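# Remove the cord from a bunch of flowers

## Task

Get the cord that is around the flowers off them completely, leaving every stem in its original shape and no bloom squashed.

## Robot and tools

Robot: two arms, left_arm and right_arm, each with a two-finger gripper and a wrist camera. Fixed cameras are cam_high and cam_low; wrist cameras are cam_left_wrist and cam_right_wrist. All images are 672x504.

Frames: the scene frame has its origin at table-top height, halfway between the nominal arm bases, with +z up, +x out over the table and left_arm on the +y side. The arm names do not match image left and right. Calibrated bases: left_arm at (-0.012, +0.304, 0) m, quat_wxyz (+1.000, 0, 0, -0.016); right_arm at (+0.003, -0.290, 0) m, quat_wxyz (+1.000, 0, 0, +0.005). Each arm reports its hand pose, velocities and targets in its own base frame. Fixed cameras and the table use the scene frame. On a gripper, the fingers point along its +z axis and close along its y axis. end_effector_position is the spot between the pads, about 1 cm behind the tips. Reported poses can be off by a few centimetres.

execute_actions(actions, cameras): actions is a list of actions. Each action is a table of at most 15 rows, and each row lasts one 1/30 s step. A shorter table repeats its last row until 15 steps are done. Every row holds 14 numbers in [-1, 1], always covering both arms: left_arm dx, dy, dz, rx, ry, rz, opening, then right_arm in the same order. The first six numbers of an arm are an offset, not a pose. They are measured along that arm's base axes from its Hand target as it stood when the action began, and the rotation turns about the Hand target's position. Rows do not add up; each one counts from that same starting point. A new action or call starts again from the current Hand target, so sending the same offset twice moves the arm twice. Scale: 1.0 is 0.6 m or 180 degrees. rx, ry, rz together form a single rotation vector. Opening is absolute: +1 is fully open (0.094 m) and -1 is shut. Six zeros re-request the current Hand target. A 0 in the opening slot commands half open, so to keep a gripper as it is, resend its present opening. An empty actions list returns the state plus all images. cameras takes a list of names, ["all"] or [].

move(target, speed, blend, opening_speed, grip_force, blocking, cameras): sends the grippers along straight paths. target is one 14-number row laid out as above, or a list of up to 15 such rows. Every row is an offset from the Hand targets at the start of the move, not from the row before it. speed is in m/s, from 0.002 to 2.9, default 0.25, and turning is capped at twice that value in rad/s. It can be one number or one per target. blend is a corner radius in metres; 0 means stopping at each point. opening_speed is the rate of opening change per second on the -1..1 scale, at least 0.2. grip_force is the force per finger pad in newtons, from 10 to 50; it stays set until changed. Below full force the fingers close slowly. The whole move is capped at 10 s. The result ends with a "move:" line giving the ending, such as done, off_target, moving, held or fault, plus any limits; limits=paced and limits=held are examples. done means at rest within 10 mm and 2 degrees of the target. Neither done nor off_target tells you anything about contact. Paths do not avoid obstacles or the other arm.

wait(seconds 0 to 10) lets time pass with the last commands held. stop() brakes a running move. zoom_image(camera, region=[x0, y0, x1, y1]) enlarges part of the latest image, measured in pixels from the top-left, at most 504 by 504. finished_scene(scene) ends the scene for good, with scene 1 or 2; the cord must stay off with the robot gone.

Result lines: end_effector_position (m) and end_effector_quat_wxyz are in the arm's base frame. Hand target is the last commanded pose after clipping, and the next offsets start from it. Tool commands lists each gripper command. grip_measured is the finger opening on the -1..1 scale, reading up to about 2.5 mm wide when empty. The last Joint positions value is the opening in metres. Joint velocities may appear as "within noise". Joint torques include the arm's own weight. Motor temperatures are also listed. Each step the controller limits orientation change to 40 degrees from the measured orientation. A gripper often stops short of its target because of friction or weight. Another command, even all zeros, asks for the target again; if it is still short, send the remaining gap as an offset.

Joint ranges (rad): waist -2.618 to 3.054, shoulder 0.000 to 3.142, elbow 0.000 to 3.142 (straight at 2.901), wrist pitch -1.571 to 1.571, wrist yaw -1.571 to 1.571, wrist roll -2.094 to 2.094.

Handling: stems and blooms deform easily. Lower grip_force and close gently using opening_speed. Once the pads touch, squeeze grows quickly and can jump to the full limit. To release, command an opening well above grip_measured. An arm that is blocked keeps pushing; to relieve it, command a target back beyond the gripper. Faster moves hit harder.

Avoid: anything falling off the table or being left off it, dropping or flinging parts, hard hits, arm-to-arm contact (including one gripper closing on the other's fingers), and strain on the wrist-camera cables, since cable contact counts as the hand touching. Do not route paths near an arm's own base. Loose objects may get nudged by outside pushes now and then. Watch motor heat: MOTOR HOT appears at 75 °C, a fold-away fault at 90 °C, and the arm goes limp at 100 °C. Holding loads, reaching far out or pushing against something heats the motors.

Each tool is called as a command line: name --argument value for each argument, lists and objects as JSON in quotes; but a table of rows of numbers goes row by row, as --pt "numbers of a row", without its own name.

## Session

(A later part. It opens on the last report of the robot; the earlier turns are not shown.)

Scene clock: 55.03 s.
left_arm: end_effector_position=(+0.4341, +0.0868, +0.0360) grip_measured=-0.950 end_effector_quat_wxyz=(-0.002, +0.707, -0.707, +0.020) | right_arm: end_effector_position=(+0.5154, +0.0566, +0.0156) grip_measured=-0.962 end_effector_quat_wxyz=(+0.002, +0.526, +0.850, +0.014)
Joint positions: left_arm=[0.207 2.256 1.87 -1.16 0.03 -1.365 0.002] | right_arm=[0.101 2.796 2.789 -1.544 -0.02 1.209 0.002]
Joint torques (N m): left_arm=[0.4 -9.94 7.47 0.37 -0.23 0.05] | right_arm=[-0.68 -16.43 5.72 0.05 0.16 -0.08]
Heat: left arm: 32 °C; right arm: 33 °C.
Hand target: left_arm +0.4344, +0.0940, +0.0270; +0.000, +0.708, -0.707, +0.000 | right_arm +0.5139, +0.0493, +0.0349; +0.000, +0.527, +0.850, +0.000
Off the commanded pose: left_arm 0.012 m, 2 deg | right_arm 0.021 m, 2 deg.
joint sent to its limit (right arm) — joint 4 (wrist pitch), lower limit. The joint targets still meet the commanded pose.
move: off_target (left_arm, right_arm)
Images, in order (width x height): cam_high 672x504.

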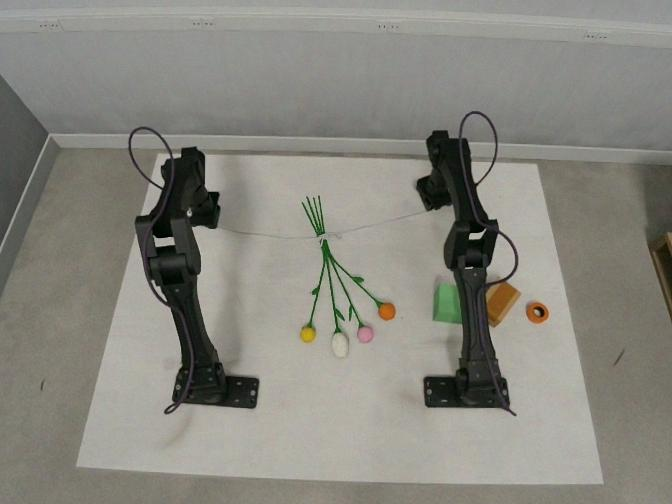

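Loops nearly out. Continue.

move --target '[0.0, 0.05, 0.0, 0,0,0, -1, 0.0, -0.06, 0.0, 0,0,0, -1]' --speed 0.04 --cameras '["cam_high"]'

zoom_image --camera "cam_high" --region '[250, 180, 400, 290]'

Scene clock: 57.50 s.
left_arm: end_effector_position=(+0.4347, +0.1167, +0.0365) grip_measured=-0.950 end_effector_quat_wxyz=(-0.004, +0.708, -0.706, +0.020) | right_arm: end_effector_position=(+0.5155, +0.0209, +0.0156) grip_measured=-0.962 end_effector_quat_wxyz=(-0.001, +0.526, +0.850, +0.011)
Joint positions: left_arm=[0.272 2.288 1.925 -1.183 0.03 -1.301 0.002] | right_arm=[0.032 2.789 2.774 -1.546 -0.02 1.14 0.002]
Joint torques (N m): left_arm=[0.16 -10.04 7.56 0.39 -0.23 0.05] | right_arm=[-0.73 -16.43 5.72 0.04 0.17 -0.06]
Heat: left arm: 32 °C; right arm: 34 °C.
Hand target: left_arm +0.4344, +0.1241, +0.0270; +0.000, +0.708, -0.707, +0.000 | right_arm +0.5139, +0.0135, +0.0349; +0.000, +0.527, +0.850, +0.000
Off the commanded pose: left_arm 0.012 m, 2 deg | right_arm 0.021 m, 1 deg.
joint sent to its limit (right arm) — joint 4 (wrist pitch), lower limit. The joint targets still meet the commanded pose.
move: off_target (left_arm, right_arm)
Images, in order (width x height): cam_high 672x504.

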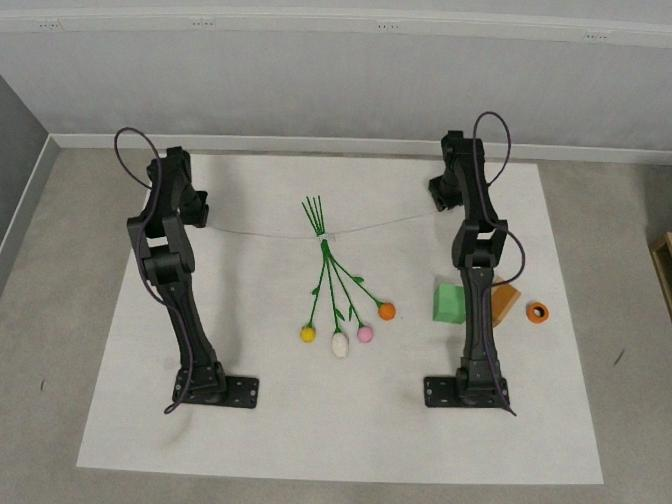

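Scaled by 3.360 from the camera's 672x504 image, which has a finer 960x720 frame.

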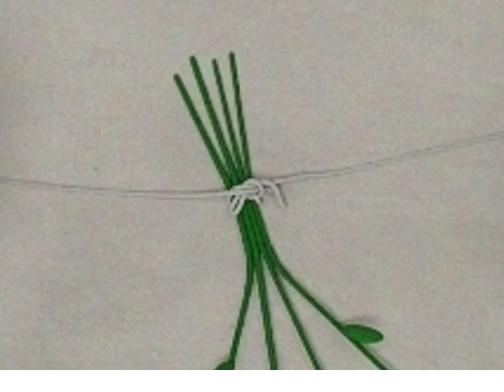

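move --target '[0.0, 0.04, 0.0, 0,0,0, -1, 0.0, -0.05, 0.0, 0,0,0, -1]' --speed 0.03 --cameras '["cam_high"]'

zoom_image --camera "cam_high" --region '[250, 180, 400, 290]'

Scene clock: 60.07 s.
left_arm: end_effector_position=(+0.4351, +0.1404, +0.0370) grip_measured=-0.950 end_effector_quat_wxyz=(-0.005, +0.707, -0.707, +0.019) | right_arm: end_effector_position=(+0.5155, -0.0088, +0.0156) grip_measured=-0.962 end_effector_quat_wxyz=(-0.001, +0.526, +0.850, +0.011)
Joint positions: left_arm=[0.322 2.321 1.984 -1.209 0.03 -1.25 0.002] | right_arm=[-0.026 2.789 2.774 -1.547 -0.02 1.082 0.002]
Joint torques (N m): left_arm=[0.68 -10.14 7.54 0.37 -0.23 0.08] | right_arm=[-0.8 -16.4 5.75 0.05 0.16 -0.06]
Heat: left arm: 33 °C; right arm: 34 °C.
Hand target: left_arm +0.4344, +0.1482, +0.0270; +0.000, +0.708, -0.707, +0.000 | right_arm +0.5139, -0.0166, +0.0349; +0.000, +0.527, +0.850, +0.000
Off the commanded pose: left_arm 0.013 m, 2 deg | right_arm 0.021 m, 1 deg.
joint sent to its limit (right arm) — joint 4 (wrist pitch), lower limit. The joint targets still meet the commanded pose.
move: off_target (left_arm, right_arm)
Images, in order (width x height): cam_high 672x504.

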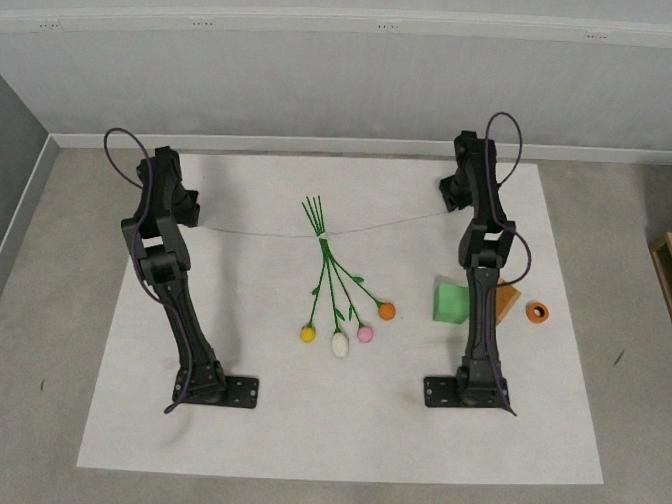

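Scaled by 3.360 from the camera's 672x504 image, which has a finer 960x720 frame.

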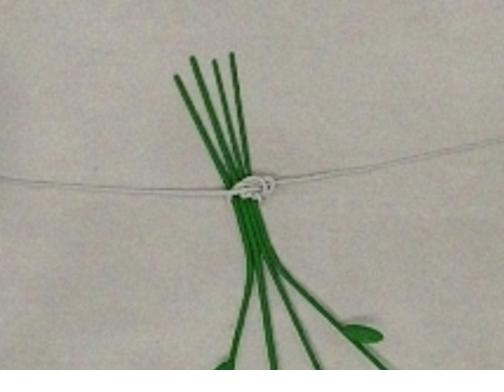

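move --target '[0.0, 0.03, 0.0, 0,0,0, -1, 0.0, -0.03, 0.0, 0,0,0, -1]' --speed 0.03 --cameras '["cam_high"]'

zoom_image --camera "cam_high" --region '[280, 205, 370, 270]'

Scene clock: 62.07 s.
left_arm: end_effector_position=(+0.4352, +0.1593, +0.0374) grip_measured=-0.950 end_effector_quat_wxyz=(-0.006, +0.708, -0.706, +0.018) | right_arm: end_effector_position=(+0.5144, -0.0275, +0.0156) grip_measured=-0.962 end_effector_quat_wxyz=(-0.002, +0.526, +0.850, +0.010)
Joint positions: left_arm=[0.36 2.351 2.037 -1.232 0.029 -1.213 0.002] | right_arm=[-0.062 2.789 2.774 -1.549 -0.02 1.047 0.002]
Joint torques (N m): left_arm=[0.12 -10.33 7.57 0.38 -0.2 0.04] | right_arm=[-0.66 -16.23 6.16 0.07 0.16 -0.06]
Heat: left arm: 33 °C; right arm: 34 °C.
Hand target: left_arm +0.4343, +0.1662, +0.0270; +0.000, +0.708, -0.707, +0.000 | right_arm +0.5139, -0.0346, +0.0349; +0.000, +0.527, +0.850, +0.000
Off the commanded pose: left_arm 0.012 m, 2 deg | right_arm 0.021 m, 1 deg.
joint sent to its limit (right arm) — joint 4 (wrist pitch), lower limit. The joint targets still meet the commanded pose.
move: off_target (left_arm, right_arm)
Images, in order (width x height): cam_high 672x504.

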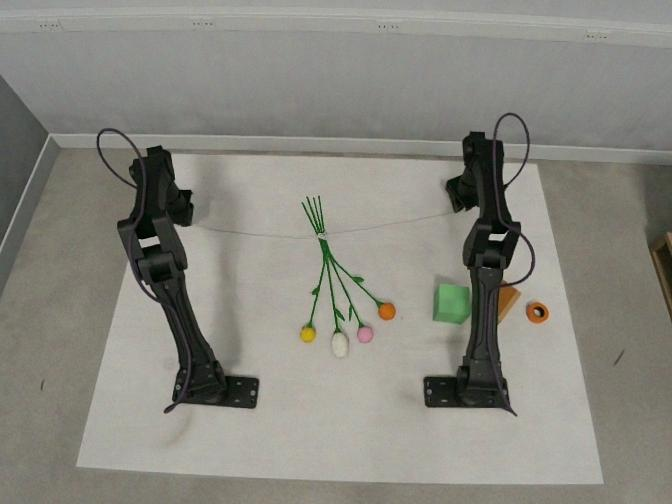

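Scaled by 5.600 from the camera's 672x504 image, which has a finer 960x720 frame.

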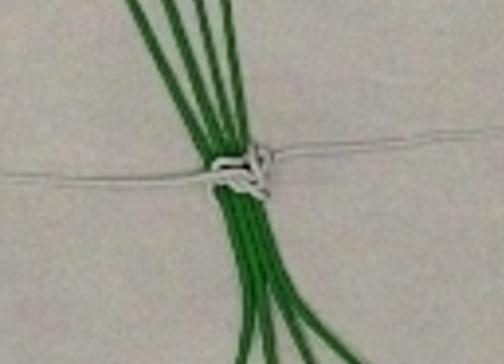

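move --target '[0.0, 0.03, 0.0, 0,0,0, -1, 0.0, -0.03, 0.0, 0,0,0, -1]' --speed 0.03 --cameras '["cam_high","cam_low"]'

zoom_image --camera "cam_high" --region '[280, 205, 370, 270]'

zoom_image --camera "cam_low" --region '[320, 240, 420, 315]'

Scene clock: 64.43 s.
left_arm: end_effector_position=(+0.4355, +0.1779, +0.0381) grip_measured=-0.950 end_effector_quat_wxyz=(-0.007, +0.708, -0.706, +0.018) | right_arm: end_effector_position=(+0.5132, -0.0451, +0.0156) grip_measured=-0.962 end_effector_quat_wxyz=(-0.001, +0.526, +0.850, +0.010)
Joint positions: left_arm=[0.396 2.385 2.1 -1.259 0.027 -1.178 0.002] | right_arm=[-0.097 2.789 2.774 -1.549 -0.02 1.011 0.002]
Joint torques (N m): left_arm=[0.18 -10.63 7.51 0.35 -0.21 0.08] | right_arm=[-0.72 -15.88 6.89 0.07 0.16 -0.07]
Heat: left arm: 33 °C; right arm: 35 °C.
Hand target: left_arm +0.4344, +0.1841, +0.0271; +0.000, +0.708, -0.707, +0.000 | right_arm +0.5139, -0.0526, +0.0349; +0.000, +0.527, +0.850, +0.000
Off the commanded pose: left_arm 0.013 m, 2 deg | right_arm 0.021 m, 1 deg.
joint sent to its limit (right arm) — joint 4 (wrist pitch), lower limit. The joint targets still meet the commanded pose.
move: off_target (left_arm, right_arm)
Images, in order (width x height): cam_high 672x504, cam_low 672x504.

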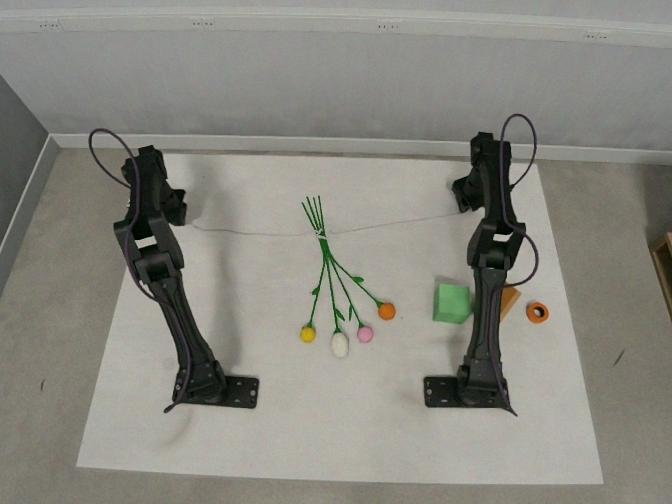

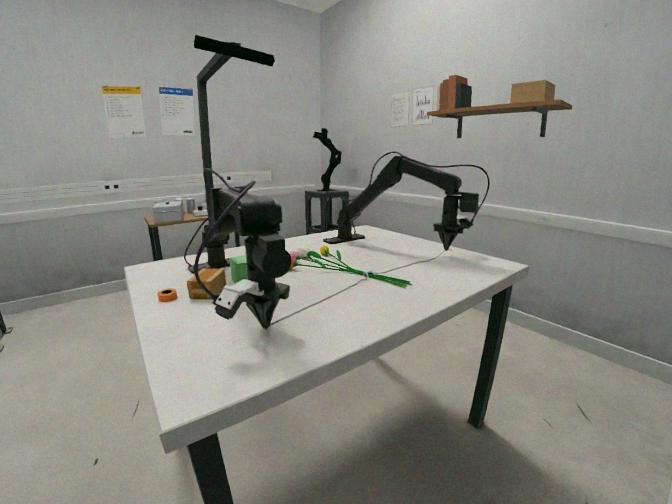

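Scaled by 5.600 from the camera's 672x504 image, which has a finer 960x720 frame.

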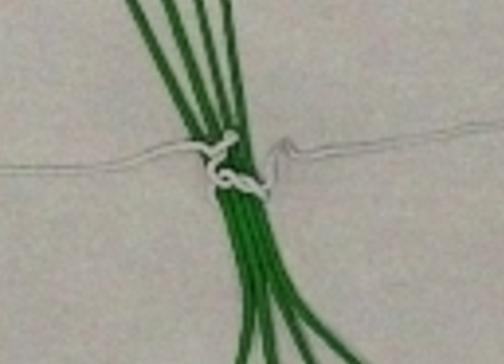

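Scaled by 5.040 from the camera's 672x504 image, which has a finer 960x720 frame.

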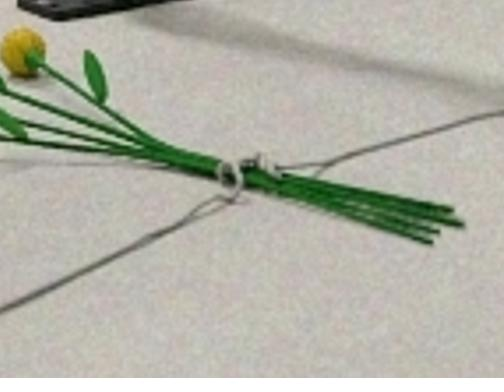

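move --pt "0.0 0.0 -0.025 0 0 0 -1 0.0 0.0 0.0 0 0 0 -1" --pt "0.0 0.0 -0.025 0 0 0 -0.3 0.0 0.0 0.0 0 0 0 -1" --pt "0.0 0.0 0.12 0 0 0 -0.3 0.0 0.0 0.0 0 0 0 -1" --speed 0.08 --cameras '["cam_left_wrist"]'

Scene clock: 73.60 s.
left_arm: end_effector_position=(+0.4360, +0.1781, +0.1109) grip_measured=-0.302 end_effector_quat_wxyz=(-0.016, +0.707, -0.706, +0.021) | right_arm: end_effector_position=(+0.5132, -0.0451, +0.0156) grip_measured=-0.962 end_effector_quat_wxyz=(-0.001, +0.526, +0.850, +0.010)
Joint positions: left_arm=[0.396 2.408 2.431 -1.548 0.027 -1.176 0.033] | right_arm=[-0.097 2.789 2.774 -1.549 -0.02 1.011 0.002]
Joint torques (N m): left_arm=[0.2 -10.51 6.89 0.4 -0.23 0.05] | right_arm=[-0.72 -15.88 6.87 0.07 0.17 -0.07]
Heat: left arm: 33 °C; right arm: 35 °C.
Hand target: left_arm +0.4344, +0.1841, +0.0989; +0.000, +0.708, -0.707, +0.000 | right_arm +0.5139, -0.0526, +0.0349; +0.000, +0.527, +0.850, +0.000
Off the commanded pose: left_arm 0.013 m, 3 deg | right_arm 0.021 m, 1 deg.
joint sent to its limit (left arm) — joint 4 (wrist pitch), lower limit. The joint targets still meet the commanded pose.
joint sent to its limit (right arm) — joint 4 (wrist pitch), lower limit. The joint targets still meet the commanded pose.
move: off_target (left_arm, right_arm); target 2's new opening was sent with left_arm's hand 0.027 m and 3 deg from that target
camera_calibration:
cam_left_wrist: T_world_to_cam=[[0.989862, -0.0784059, 0.118429, -0.438383], [-0.134929, -0.779484, 0.611718, 0.153666], [0.0443511, -0.621496, -0.782161, 0.304042], [0, 0, 0, 1]] pos_world=[0.441188, 0.27437, 0.195727]
Images, in order (width x height): cam_left_wrist 672x504.

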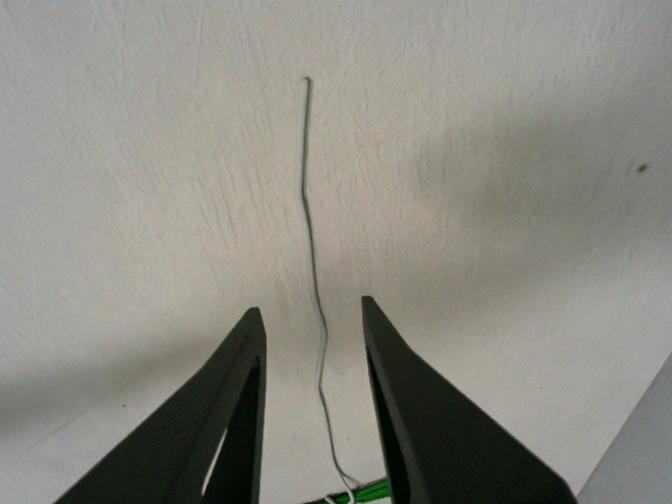

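move --target '[0,0,0.02, 0,0,0, -0.3, -0.03, -0.13, 0.0, 0,0,0, -1]' --speed 0.05 --cameras '["cam_high"]'

zoom_image --camera "cam_high" --region '[250, 180, 400, 290]'

Scene clock: 76.60 s.
left_arm: end_effector_position=(+0.4360, +0.1781, +0.1109) grip_measured=-0.302 end_effector_quat_wxyz=(-0.016, +0.707, -0.706, +0.021) | right_arm: end_effector_position=(+0.4985, -0.1240, +0.0154) grip_measured=-0.962 end_effector_quat_wxyz=(-0.002, +0.526, +0.850, +0.010)
Joint positions: left_arm=[0.396 2.408 2.431 -1.548 0.027 -1.176 0.033] | right_arm=[-0.253 2.784 2.764 -1.549 -0.02 0.856 0.002]
Joint torques (N m): left_arm=[0.12 -12.66 6.84 0.4 -0.21 0.06] | right_arm=[-0.68 -16.38 5.78 0.06 0.15 -0.07]
Heat: left arm: 33 °C; right arm: 36 °C.
Hand target: left_arm +0.4344, +0.1841, +0.1109; +0.000, +0.708, -0.707, +0.000 | right_arm +0.4958, -0.1306, +0.0348; +0.000, +0.527, +0.850, +0.000
Off the commanded pose: left_arm 0.006 m, 3 deg | right_arm 0.021 m, 1 deg.
joint sent to its limit (left arm) — joint 4 (wrist pitch), lower limit. The joint targets still meet the commanded pose.
joint sent to its limit (right arm) — joint 4 (wrist pitch), lower limit. The joint targets still meet the commanded pose.
move: off_target (left_arm, right_arm)
Images, in order (width x height): cam_high 672x504.

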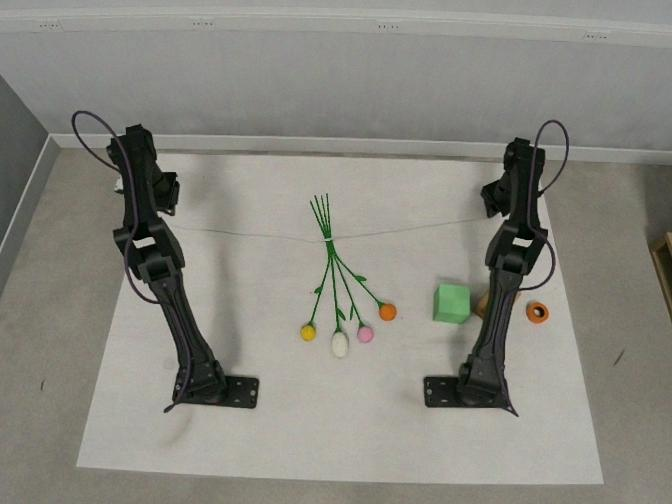

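Scaled by 3.360 from the camera's 672x504 image, which has a finer 960x720 frame.

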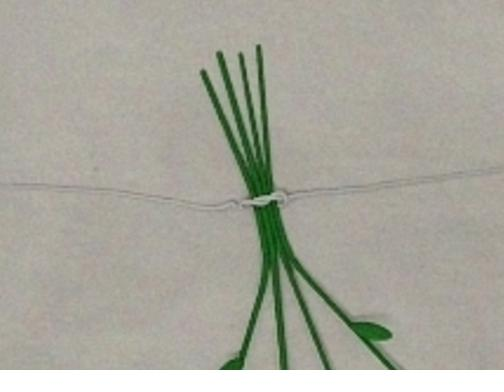

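move --target '[0,0,0, 0,0,0, -0.3, -0.03, -0.1, 0.0, 0,0,0, -1]' --speed 0.05 --cameras '["cam_high","cam_left_wrist","cam_low"]'

zoom_image --camera "cam_high" --region '[250, 180, 400, 290]'

Scene clock: 80.20 s.
left_arm: end_effector_position=(+0.4360, +0.1781, +0.1109) grip_measured=-0.302 end_effector_quat_wxyz=(-0.016, +0.707, -0.706, +0.021) | right_arm: end_effector_position=(+0.4789, -0.1837, +0.0154) grip_measured=-0.962 end_effector_quat_wxyz=(-0.002, +0.527, +0.850, +0.009)
Joint positions: left_arm=[0.396 2.408 2.431 -1.548 0.027 -1.176 0.033] | right_arm=[-0.375 2.784 2.764 -1.552 -0.018 0.735 0.002]
Joint torques (N m): left_arm=[0.14 -12.56 6.9 0.4 -0.2 0.11] | right_arm=[-0.66 -16.02 6.57 0.07 0.15 -0.07]
Motor temperatures (°C): left_arm=[30 30 33 30 28 28 28] | right_arm=[27 37 31 27 30 29 30]
Heat: left arm: 33 °C; right arm: 37 °C.
Hand target: left_arm +0.4344, +0.1841, +0.1109; +0.000, +0.708, -0.707, +0.000 | right_arm +0.4778, -0.1906, +0.0348; +0.000, +0.527, +0.850, +0.000
Off the commanded pose: left_arm 0.006 m, 3 deg | right_arm 0.021 m, 1 deg.
joint sent to its limit (left arm) — joint 4 (wrist pitch), lower limit. The joint targets still meet the commanded pose.
joint sent to its limit (right arm) — joint 4 (wrist pitch), lower limit. The joint targets still meet the commanded pose.
move: off_target (left_arm, right_arm)
camera_calibration:
cam_left_wrist: T_world_to_cam=[[0.989862, -0.0784059, 0.118429, -0.438383], [-0.134929, -0.779484, 0.611718, 0.153666], [0.0443511, -0.621496, -0.782161, 0.304042], [0, 0, 0, 1]] pos_world=[0.441188, 0.27437, 0.195727]
Images, in order (width x height): cam_high 672x504, cam_low 672x504, cam_left_wrist 672x504.

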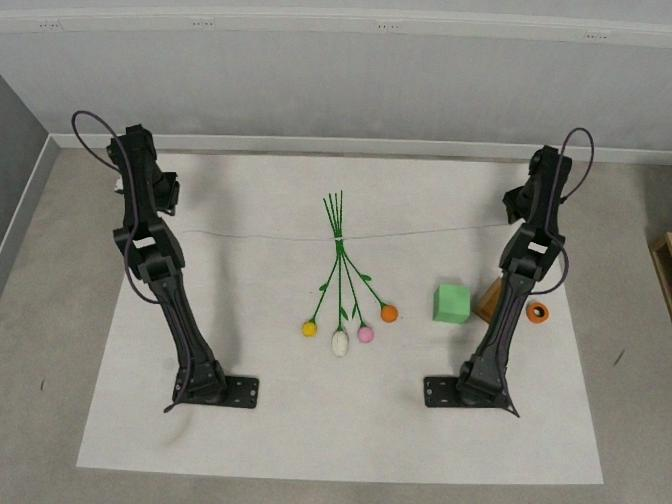

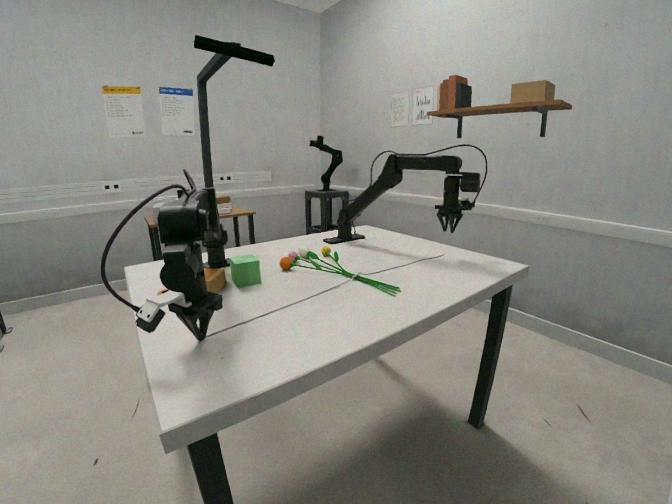

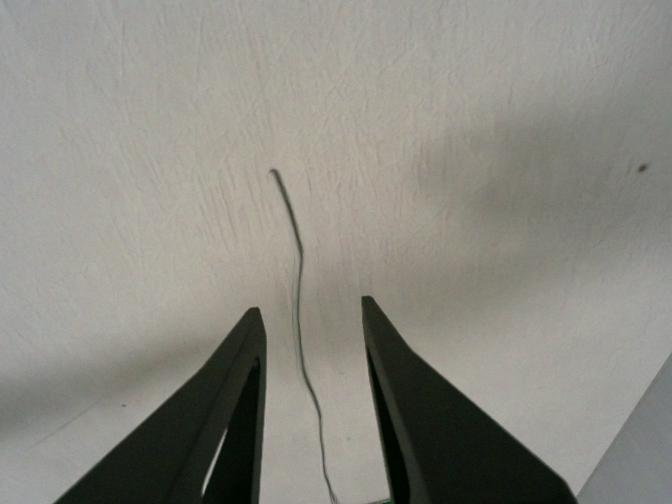

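Scaled by 3.360 from the camera's 672x504 image, which has a finer 960x720 frame.

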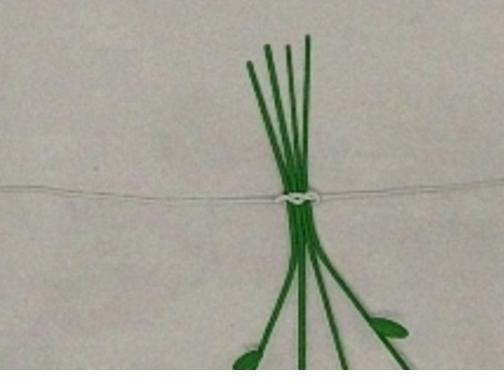

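move --target '[0.0143,-0.765,0.033, 0,0,-0.467, 0, 0, 0, 0, 0,0,0, -1]' --speed 0.2 --cameras '["cam_left_wrist"]'

Scene clock: 88.57 s.
left_arm: end_effector_position=(+0.4380, -0.2772, +0.1432) grip_measured=-0.002 end_effector_quat_wxyz=(+0.091, -0.057, +0.991, -0.078) | right_arm: end_effector_position=(+0.4789, -0.1837, +0.0154) grip_measured=-0.962 end_effector_quat_wxyz=(-0.002, +0.527, +0.850, +0.009)
Joint positions: left_arm=[-0.558 2.511 2.732 -1.552 0.023 -0.676 0.047] | right_arm=[-0.375 2.784 2.764 -1.552 -0.018 0.735 0.002]
Joint torques (N m): left_arm=[0.32 -11.02 7.25 0.76 -0.11 0.11] | right_arm=[-0.68 -16.02 6.57 0.07 0.15 -0.07]
Heat: left arm: 33 °C; right arm: 39 °C.
Hand target: left_arm +0.4430, -0.2749, +0.1307; +0.000, -0.052, +0.999, +0.000 | right_arm +0.4778, -0.1906, +0.0348; +0.000, +0.527, +0.850, +0.000
Off the commanded pose: left_arm 0.014 m, 14 deg | right_arm 0.021 m, 1 deg.
joint sent to its limit (left arm) — joint 4 (wrist pitch), lower limit. The joint targets are off in orientation, not in position.
joint sent to its limit (right arm) — joint 4 (wrist pitch), lower limit. The joint targets still meet the commanded pose.
move: off_target (left_arm, right_arm)
camera_calibration:
cam_left_wrist: T_world_to_cam=[[0.00803078, -0.976794, 0.214032, -0.31251], [-0.891757, 0.0898479, 0.443505, 0.375779], [-0.452443, -0.194426, -0.870341, 0.394772], [0, 0, 0, 1]] pos_world=[0.516225, -0.262267, 0.243813]
Images, in order (width x height): cam_left_wrist 672x504.

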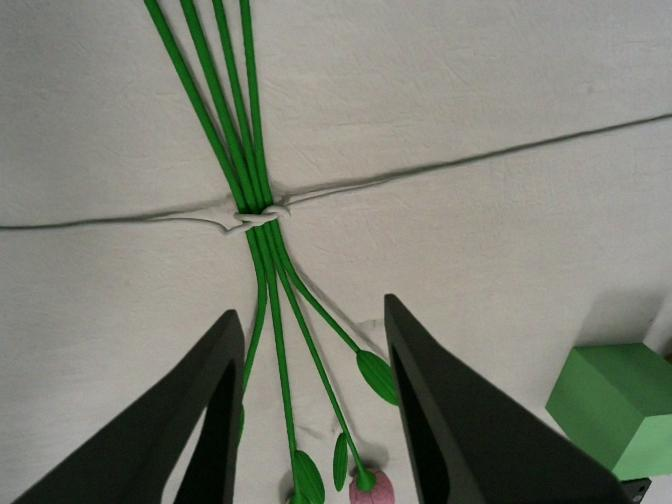

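move --target '[-0.0033,0.0182,-0.15, 0,0,0.039, 0, 0, 0, 0, 0,0,0, -1]' --speed 0.1 --cameras '["cam_left_wrist"]'

Scene clock: 92.33 s.
left_arm: end_effector_position=(+0.4383, -0.2699, +0.0545) grip_measured=-0.002 end_effector_quat_wxyz=(+0.018, -0.104, +0.994, -0.027) | right_arm: end_effector_position=(+0.4789, -0.1837, +0.0154) grip_measured=-0.962 end_effector_quat_wxyz=(-0.002, +0.527, +0.850, +0.009)
Joint positions: left_arm=[-0.546 2.689 2.732 -1.552 0.021 -0.756 0.047] | right_arm=[-0.375 2.784 2.764 -1.552 -0.018 0.735 0.002]
Joint torques (N m): left_arm=[0.36 -12.27 6.6 0.46 -0.19 -0.12] | right_arm=[-0.66 -16.02 6.56 0.08 0.15 -0.07]
Heat: left arm: 33 °C; right arm: 40 °C.
Hand target: left_arm +0.4411, -0.2639, +0.0409; +0.000, -0.114, +0.994, +0.000 | right_arm +0.4778, -0.1906, +0.0348; +0.000, +0.527, +0.850, +0.000
Off the commanded pose: left_arm 0.015 m, 4 deg | right_arm 0.021 m, 1 deg.
joint sent to its limit (left arm) — joint 4 (wrist pitch), lower limit. The joint targets still meet the commanded pose.
joint sent to its limit (right arm) — joint 4 (wrist pitch), lower limit. The joint targets still meet the commanded pose.
move: off_target (left_arm, right_arm)
camera_calibration:
cam_left_wrist: T_world_to_cam=[[0.124039, -0.985075, 0.119335, -0.334354], [-0.812848, -0.0318951, 0.581602, 0.339885], [-0.569116, -0.169142, -0.804672, 0.373503], [0, 0, 0, 1]] pos_world=[0.530315, -0.255348, 0.14277]
Images, in order (width x height): cam_left_wrist 672x504.

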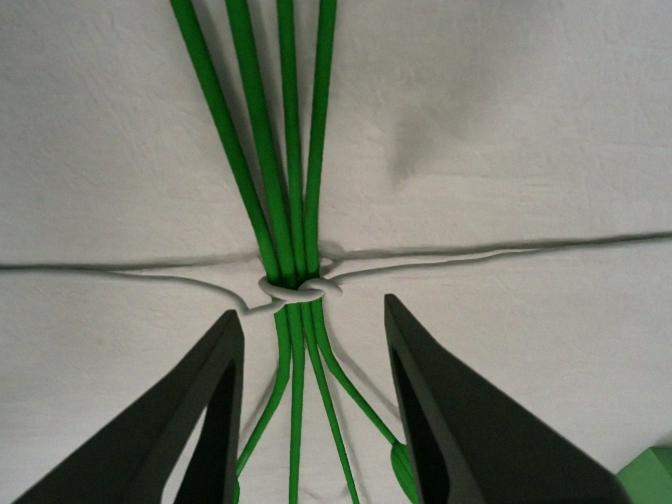

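move --target '[-0.002,0.0,-0.045, 0,0,0, 0, 0, 0, 0, 0,0,0, -1]' --speed 0.06 --cameras '["cam_left_wrist"]'

Scene clock: 94.40 s.
left_arm: end_effector_position=(+0.4343, -0.2674, +0.0360) grip_measured=-0.002 end_effector_quat_wxyz=(+0.001, -0.105, +0.994, -0.014) | right_arm: end_effector_position=(+0.4789, -0.1837, +0.0154) grip_measured=-0.962 end_effector_quat_wxyz=(-0.002, +0.527, +0.850, +0.009)
Joint positions: left_arm=[-0.546 2.709 2.698 -1.54 0.021 -0.758 0.047] | right_arm=[-0.375 2.784 2.764 -1.552 -0.018 0.735 0.002]
Joint torques (N m): left_arm=[0.32 -12.15 4.72 0.75 -0.14 -0.16] | right_arm=[-0.69 -16.02 6.56 0.08 0.15 -0.07]
Heat: left arm: 33 °C; right arm: 40 °C.
Hand target: left_arm +0.4399, -0.2639, +0.0138; +0.000, -0.114, +0.994, +0.000 | right_arm +0.4778, -0.1906, +0.0348; +0.000, +0.527, +0.850, +0.000
Off the commanded pose: left_arm 0.023 m, 2 deg | right_arm 0.021 m, 1 deg.
joint sent to its limit (right arm) — joint 4 (wrist pitch), lower limit. The joint targets still meet the commanded pose.
move: off_target (left_arm, right_arm)
camera_calibration:
cam_left_wrist: T_world_to_cam=[[0.12946, -0.987178, 0.0933791, -0.331201], [-0.791481, -0.0461471, 0.60945, 0.333256], [-0.597326, -0.152807, -0.787306, 0.37279], [0, 0, 0, 1]] pos_world=[0.52932, -0.254611, 0.121324]
Images, in order (width x height): cam_left_wrist 672x504.

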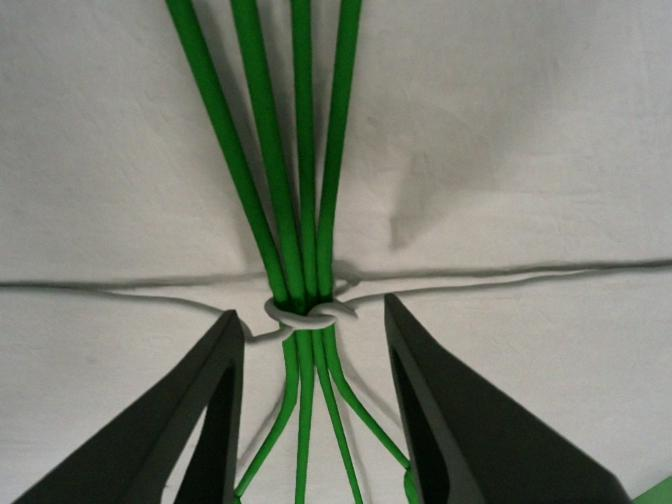

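move --target '[0.018,0.0,-0.012, 0,0,0, 0, 0, 0, 0, 0,0,0, -1]' --speed 0.06 --cameras '["cam_left_wrist"]'

Scene clock: 96.80 s.
left_arm: end_effector_position=(+0.4475, -0.2715, +0.0221) grip_measured=-0.002 end_effector_quat_wxyz=(+0.012, -0.108, +0.994, -0.022) | right_arm: end_effector_position=(+0.4789, -0.1837, +0.0154) grip_measured=-0.962 end_effector_quat_wxyz=(-0.002, +0.527, +0.850, +0.009)
Joint positions: left_arm=[-0.54 2.799 2.819 -1.546 0.021 -0.758 0.047] | right_arm=[-0.375 2.784 2.764 -1.552 -0.018 0.735 0.002]
Joint torques (N m): left_arm=[0.73 -12.18 7.38 0.4 -0.18 -0.01] | right_arm=[-0.68 -16.03 6.54 0.07 0.15 -0.07]
Heat: left arm: 33 °C; right arm: 41 °C.
Hand target: left_arm +0.4506, -0.2639, +0.0065; +0.000, -0.114, +0.994, +0.000 | right_arm +0.4778, -0.1906, +0.0348; +0.000, +0.527, +0.850, +0.000
Off the commanded pose: left_arm 0.018 m, 3 deg | right_arm 0.021 m, 1 deg.
joint sent to its limit (right arm) — joint 4 (wrist pitch), lower limit. The joint targets still meet the commanded pose.
move: off_target (left_arm, right_arm)
camera_calibration:
cam_left_wrist: T_world_to_cam=[[0.133666, -0.984985, 0.109259, -0.337198], [-0.804319, -0.0434144, 0.592609, 0.358885], [-0.578968, -0.167091, -0.798045, 0.357234], [0, 0, 0, 1]] pos_world=[0.540557, -0.256864, 0.109253]
Images, in order (width x height): cam_left_wrist 672x504.

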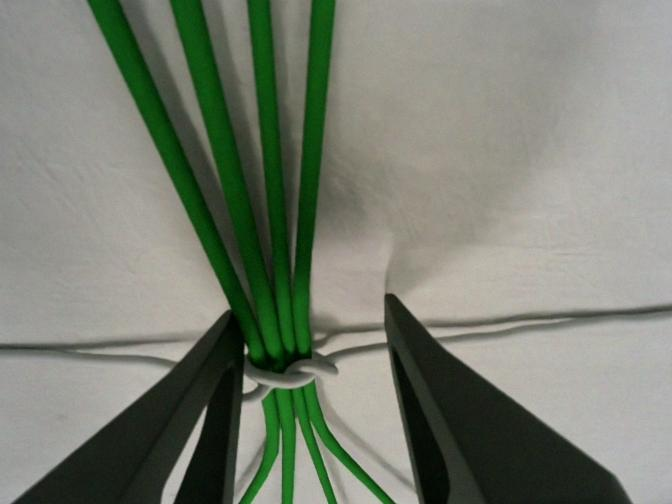

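move --pt "0.0 0.02 0.0 0 0 0 0 0 0 0 0 0 0 -1" --pt "0.003 0.02 -0.01 0 0 0 0 0 0 0 0 0 0 -1" --speed 0.06 --cameras '["cam_left_wrist"]'

Scene clock: 99.07 s.
left_arm: end_effector_position=(+0.4527, -0.2587, +0.0194) grip_measured=-0.002 end_effector_quat_wxyz=(+0.008, -0.114, +0.993, -0.018) | right_arm: end_effector_position=(+0.4789, -0.1837, +0.0154) grip_measured=-0.962 end_effector_quat_wxyz=(-0.002, +0.527, +0.850, +0.009)
Joint positions: left_arm=[-0.514 2.799 2.808 -1.546 0.02 -0.742 0.047] | right_arm=[-0.375 2.784 2.764 -1.552 -0.018 0.735 0.002]
Joint torques (N m): left_arm=[0.2 -13.44 3.82 0.66 -0.13 0.07] | right_arm=[-0.68 -16.02 6.54 0.08 0.15 -0.07]
Heat: left arm: 33 °C; right arm: 41 °C.
Hand target: left_arm +0.4524, -0.2520, +0.0006; +0.000, -0.114, +0.994, +0.000 | right_arm +0.4778, -0.1906, +0.0348; +0.000, +0.527, +0.850, +0.000
Off the commanded pose: left_arm 0.020 m, 2 deg | right_arm 0.021 m, 1 deg.
joint sent to its limit (right arm) — joint 4 (wrist pitch), lower limit. The joint targets still meet the commanded pose.
move: off_target (left_arm, right_arm)
camera_calibration:
cam_left_wrist: T_world_to_cam=[[0.144586, -0.9843, 0.101233, -0.329645], [-0.799114, -0.0558204, 0.598583, 0.359579], [-0.583534, -0.167443, -0.794639, 0.362063], [0, 0, 0, 1]] pos_world=[0.546282, -0.243773, 0.105842]
Images, in order (width x height): cam_left_wrist 672x504.

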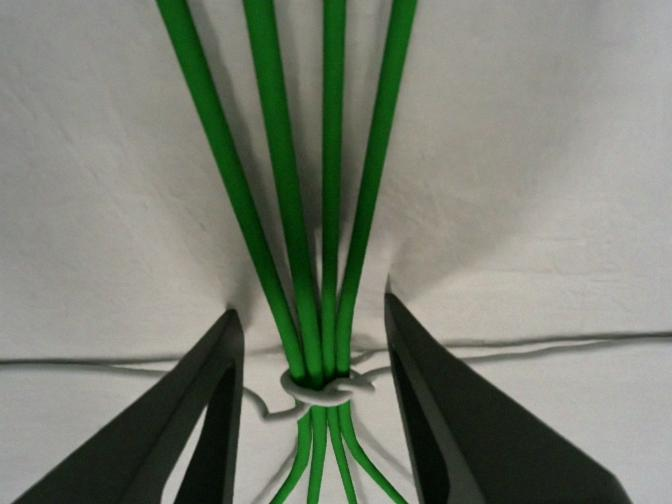

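move --target '[0,0,0.0, 0,0,0, -0.4, 0, -0.13, 0.03, 0,0,0, -1]' --speed 0.04 --cameras '["cam_left_wrist","cam_high"]'

Scene clock: 102.70 s.
left_arm: end_effector_position=(+0.4528, -0.2585, +0.0194) grip_measured=-0.398 end_effector_quat_wxyz=(+0.009, -0.114, +0.993, -0.017) | right_arm: end_effector_position=(+0.4668, -0.2539, +0.0345) grip_measured=-0.962 end_effector_quat_wxyz=(+0.045, +0.527, +0.849, +0.014)
Joint positions: left_arm=[-0.514 2.799 2.808 -1.546 0.018 -0.742 0.028] | right_arm=[-0.508 2.784 2.838 -1.533 -0.023 0.605 0.002]
Joint torques (N m): left_arm=[0.35 -13.44 3.96 0.6 -0.14 0.07] | right_arm=[-0.58 -14.37 9.54 0.67 0.15 -0.08]
Heat: left arm: 33 °C; right arm: 41 °C.
Hand target: left_arm +0.4524, -0.2520, +0.0006; +0.000, -0.114, +0.994, +0.000 | right_arm +0.4779, -0.2686, +0.0528; +0.000, +0.527, +0.850, +0.000
Off the commanded pose: left_arm 0.020 m, 2 deg | right_arm 0.026 m, 5 deg.
elbow stopped short (right arm): the move would have taken joint 3 (elbow) straighter than the controller allows.
move: off_target (left_arm, right_arm)
camera_calibration:
cam_left_wrist: T_world_to_cam=[[0.144569, -0.984434, 0.0999486, -0.329462], [-0.799532, -0.0567066, 0.597941, 0.359683], [-0.582965, -0.166356, -0.795284, 0.362238], [0, 0, 0, 1]] pos_world=[0.54638, -0.243677, 0.105943]
Images, in order (width x height): cam_high 672x504, cam_left_wrist 672x504.

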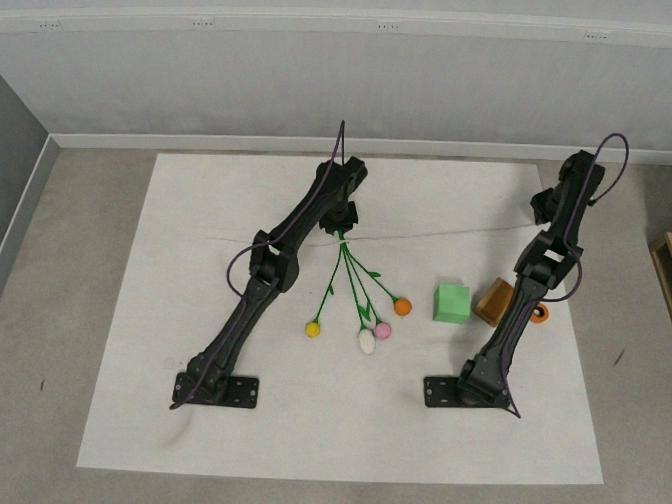

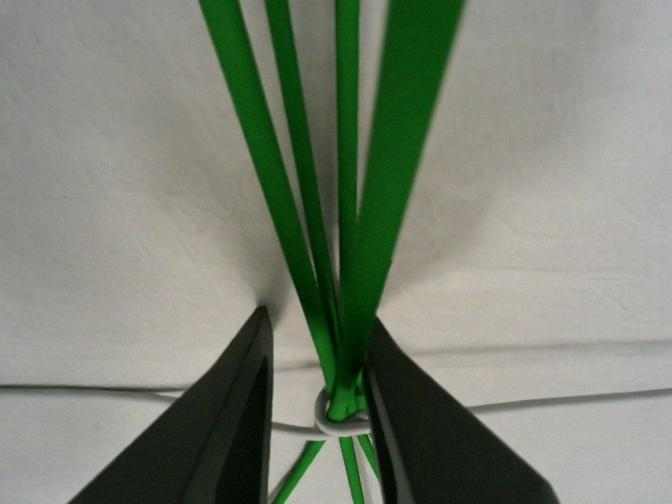

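move --target '[0,0,0.0, 0,0,0, -0.4, -0.07, -0.1, 0.0, 0,0,0, -1]' --speed 0.03 --cameras '["cam_left_wrist","cam_high","cam_low"]'

Scene clock: 108.30 s.
left_arm: end_effector_position=(+0.4528, -0.2585, +0.0194) grip_measured=-0.398 end_effector_quat_wxyz=(+0.009, -0.114, +0.993, -0.017) | right_arm: end_effector_position=(+0.4287, -0.3139, +0.0345) grip_measured=-0.962 end_effector_quat_wxyz=(+0.046, +0.527, +0.849, +0.007)
Joint positions: left_arm=[-0.514 2.799 2.808 -1.546 0.018 -0.742 0.028] | right_arm=[-0.642 2.784 2.838 -1.533 -0.023 0.47 0.002]
Joint torques (N m): left_arm=[0.27 -13.39 3.78 0.62 -0.11 0.1] | right_arm=[-0.68 -14.42 9.52 0.59 0.18 -0.08]
Motor temperatures (°C): left_arm=[30 31 32 30 28 28 28] | right_arm=[27 42 31 27 30 29 31]
Heat: left arm: 32 °C; right arm: 42 °C.
Hand target: left_arm +0.4524, -0.2520, +0.0006; +0.000, -0.114, +0.994, +0.000 | right_arm +0.4359, -0.3286, +0.0528; +0.000, +0.527, +0.850, +0.000
Off the commanded pose: left_arm 0.020 m, 2 deg | right_arm 0.025 m, 5 deg.
elbow stopped short (right arm): the move would have taken joint 3 (elbow) straighter than the controller allows.
move: off_target (left_arm, right_arm)
camera_calibration:
cam_left_wrist: T_world_to_cam=[[0.144569, -0.984434, 0.0999486, -0.329462], [-0.799532, -0.0567066, 0.597941, 0.359683], [-0.582965, -0.166356, -0.795284, 0.362238], [0, 0, 0, 1]] pos_world=[0.54638, -0.243677, 0.105943]
Images, in order (width x height): cam_high 672x504, cam_low 672x504, cam_left_wrist 672x504.

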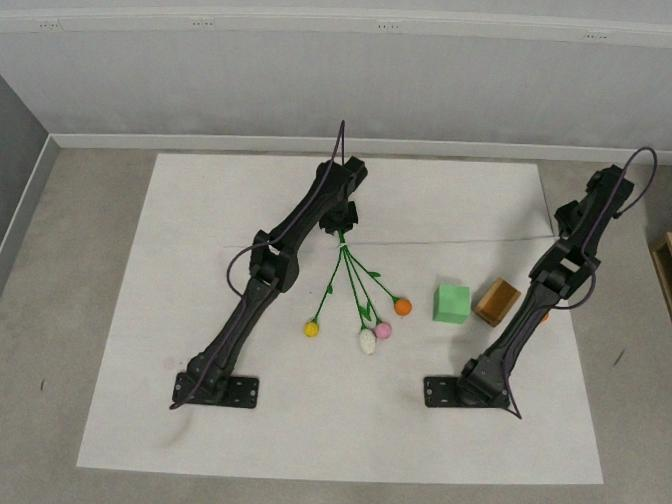

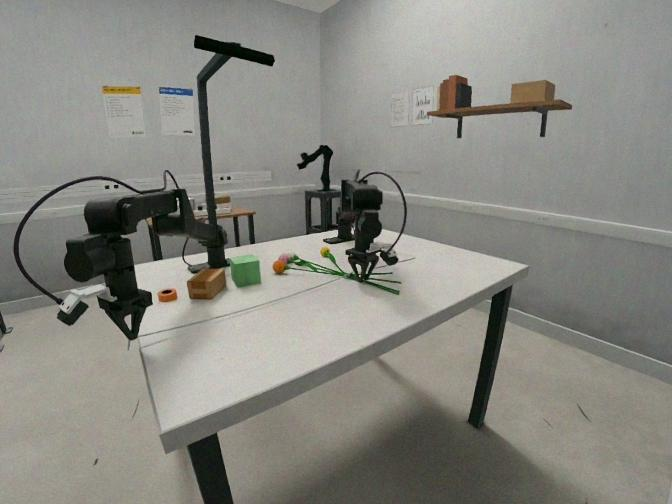

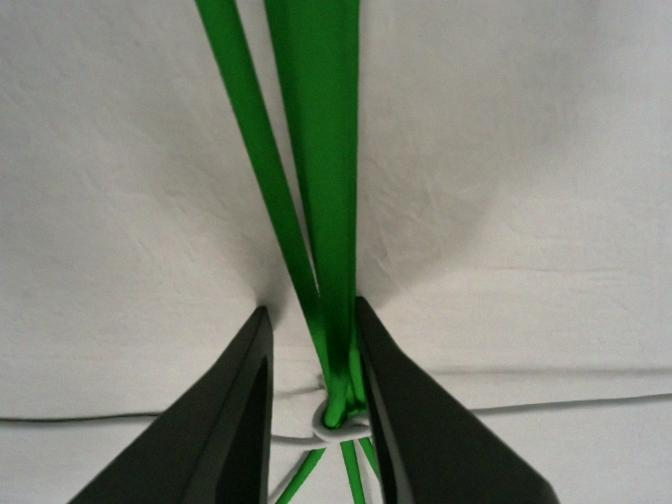

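move --target '[0,0,0.0, 0,0,0, -0.4, 0, 0.125, -0.05, 0,0,0, -1]' --speed 0.08 --cameras '["cam_right_wrist","cam_high"]'

Scene clock: 123.17 s.
left_arm: end_effector_position=(+0.4528, -0.2585, +0.0194) grip_measured=-0.398 end_effector_quat_wxyz=(+0.009, -0.114, +0.993, -0.017) | right_arm: end_effector_position=(+0.4327, -0.2526, +0.0147) grip_measured=-0.962 end_effector_quat_wxyz=(-0.014, +0.524, +0.852, +0.005)
Joint positions: left_arm=[-0.514 2.799 2.808 -1.546 0.018 -0.742 0.028] | right_arm=[-0.534 2.697 2.588 -1.49 -0.01 0.568 0.002]
Joint torques (N m): left_arm=[0.23 -13.38 3.95 0.6 -0.11 0.11] | right_arm=[0.46 -14.79 5.18 0.3 0.06 0.11]
Heat: left arm: 32 °C; right arm: 42 °C.
Hand target: left_arm +0.4524, -0.2520, +0.0006; +0.000, -0.114, +0.994, +0.000 | right_arm +0.4359, -0.2536, +0.0229; +0.000, +0.527, +0.850, +0.000
Off the commanded pose: left_arm 0.020 m, 2 deg | right_arm 0.009 m, 2 deg.
move: off_target (left_arm)
camera_calibration:
cam_right_wrist: T_world_to_cam=[[-0.917375, -0.394146, 0.0554198, 0.289786], [-0.265827, 0.710349, 0.651721, 0.304729], [-0.296241, 0.583141, -0.756431, 0.404404], [0, 0, 0, 1]] pos_world=[0.466649, -0.33807, 0.091246]
Images, in order (width x height): cam_high 672x504, cam_right_wrist 672x504.

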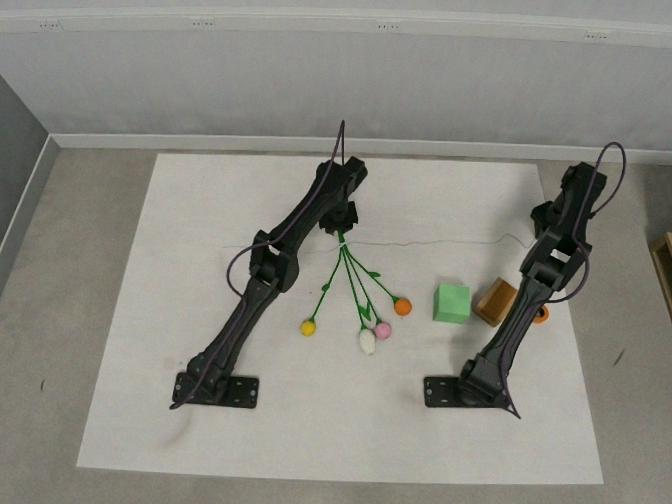

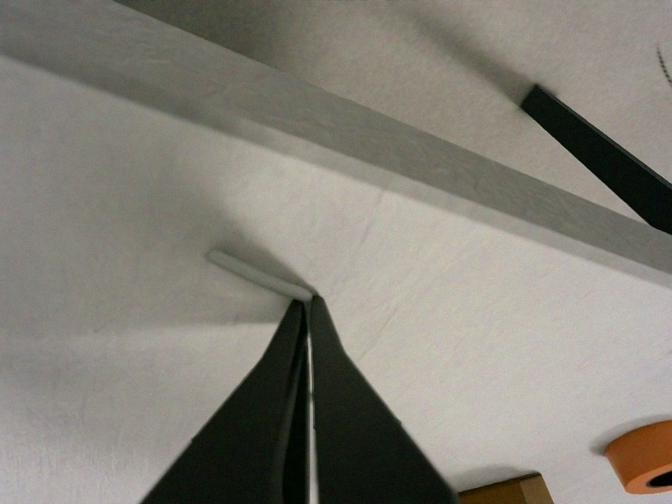

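move --pt "0 0 0.0 0 0 0 -0.4 0 0 0 0 0 0 -0.3" --pt "0 0 0.0 0 0 0 -0.4 0 0 0.1 0 0 0 -0.3" --pt "0 0 0.0 0 0 0 -0.4 0 0.683 0.05 0 0 -0.139 0" --speed 0.15 --cameras '["cam_right_wrist","cam_high"]'

Scene clock: 130.60 s.
left_arm: end_effector_position=(+0.4528, -0.2585, +0.0194) grip_measured=-0.398 end_effector_quat_wxyz=(+0.009, -0.114, +0.993, -0.017) | right_arm: end_effector_position=(+0.4337, +0.1598, +0.0545) grip_measured=-0.002 end_effector_quat_wxyz=(-0.002, +0.692, +0.722, +0.008)
Joint positions: left_arm=[-0.514 2.799 2.808 -1.546 0.018 -0.742 0.028] | right_arm=[0.347 2.357 2.116 -1.317 -0.01 1.875 0.047]
Joint torques (N m): left_arm=[0.34 -13.39 3.93 0.62 -0.13 0.08] | right_arm=[-0.47 -9.72 9.69 -0.01 0.07 0.11]
Heat: left arm: 32 °C; right arm: 42 °C.
Hand target: left_arm +0.4524, -0.2520, +0.0006; +0.000, -0.114, +0.994, +0.000 | right_arm +0.4359, +0.1562, +0.0530; +0.000, +0.699, +0.715, +0.000
Off the commanded pose: left_arm 0.020 m, 2 deg | right_arm 0.005 m, 1 deg.
move: off_target (left_arm)
camera_calibration:
cam_right_wrist: T_world_to_cam=[[-0.999037, 0.0210018, 0.0385153, 0.420924], [0.0408233, 0.766503, 0.640942, -0.155147], [-0.0160612, 0.641897, -0.766623, 0.063979], [0, 0, 0, 1]] pos_world=[0.42788, 0.0690126, 0.132276]
Images, in order (width x height): cam_high 672x504, cam_right_wrist 672x504.

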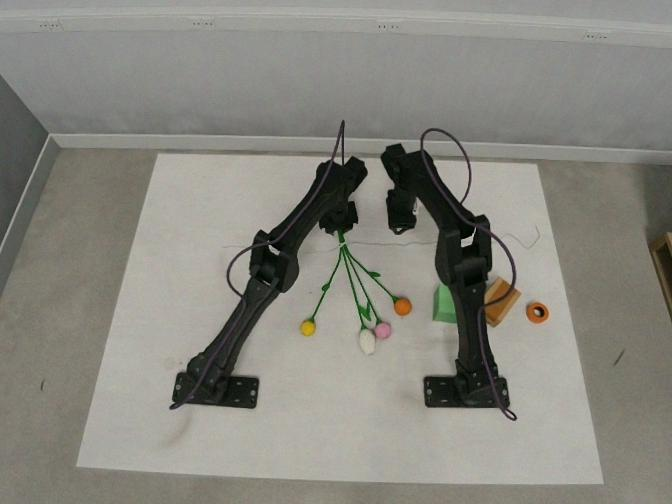

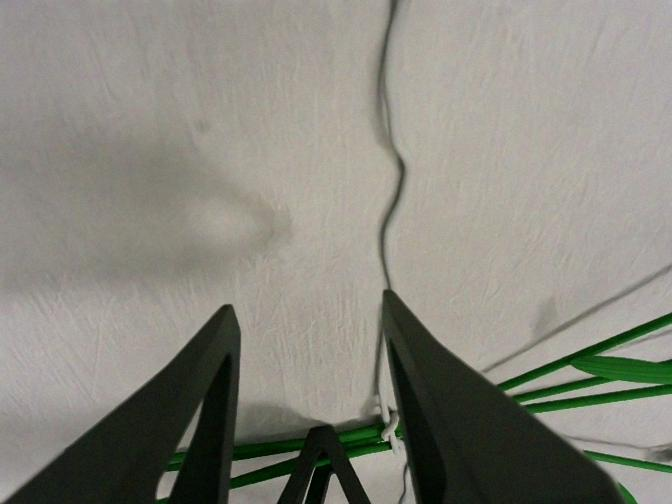

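move --pt "0 0 0.0 0 0 0 -0.4 -0.052 0.03 0.0 0 0 0 0" --pt "0 0 0.0 0 0 0 -0.4 -0.052 0.03 -0.05 0 0 0 0" --speed 0.08 --cameras '["cam_right_wrist"]'

Scene clock: 134.07 s.
left_arm: end_effector_position=(+0.4528, -0.2585, +0.0194) grip_measured=-0.398 end_effector_quat_wxyz=(+0.009, -0.114, +0.993, -0.017) | right_arm: end_effector_position=(+0.4023, +0.1758, +0.0172) grip_measured=-0.002 end_effector_quat_wxyz=(-0.009, +0.693, +0.721, -0.007)
Joint positions: left_arm=[-0.514 2.799 2.808 -1.546 0.018 -0.742 0.028] | right_arm=[0.405 2.303 1.874 -1.162 -0.01 1.938 0.047]
Joint torques (N m): left_arm=[0.39 -13.34 3.93 0.63 -0.12 0.04] | right_arm=[-0.12 -12.25 5.97 0.22 0.08 0.12]
Heat: left arm: 32 °C; right arm: 42 °C.
Hand target: left_arm +0.4524, -0.2520, +0.0006; +0.000, -0.114, +0.994, +0.000 | right_arm +0.4046, +0.1743, +0.0230; +0.000, +0.699, +0.715, +0.000
Off the commanded pose: left_arm 0.020 m, 2 deg | right_arm 0.007 m, 2 deg.
move: off_target (left_arm)
camera_calibration:
cam_right_wrist: T_world_to_cam=[[-0.997252, 0.0257958, 0.0694512, 0.388557], [0.0638753, 0.774291, 0.629597, -0.152752], [-0.0375345, 0.632303, -0.773811, 0.0350406], [0, 0, 0, 1]] pos_world=[0.398561, 0.0860952, 0.0963014]
Images, in order (width x height): cam_right_wrist 672x504.

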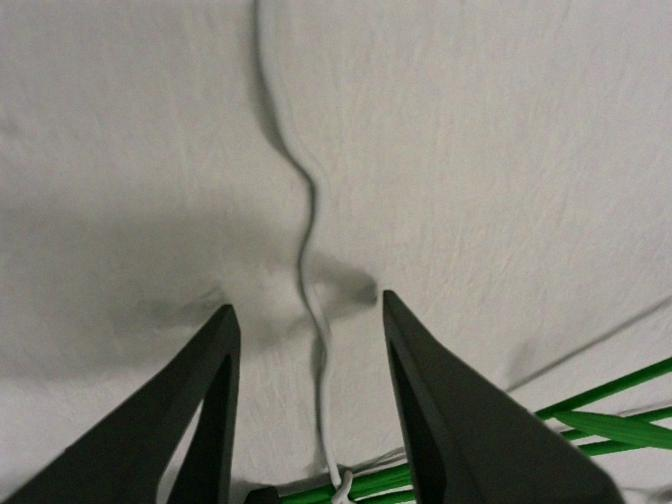

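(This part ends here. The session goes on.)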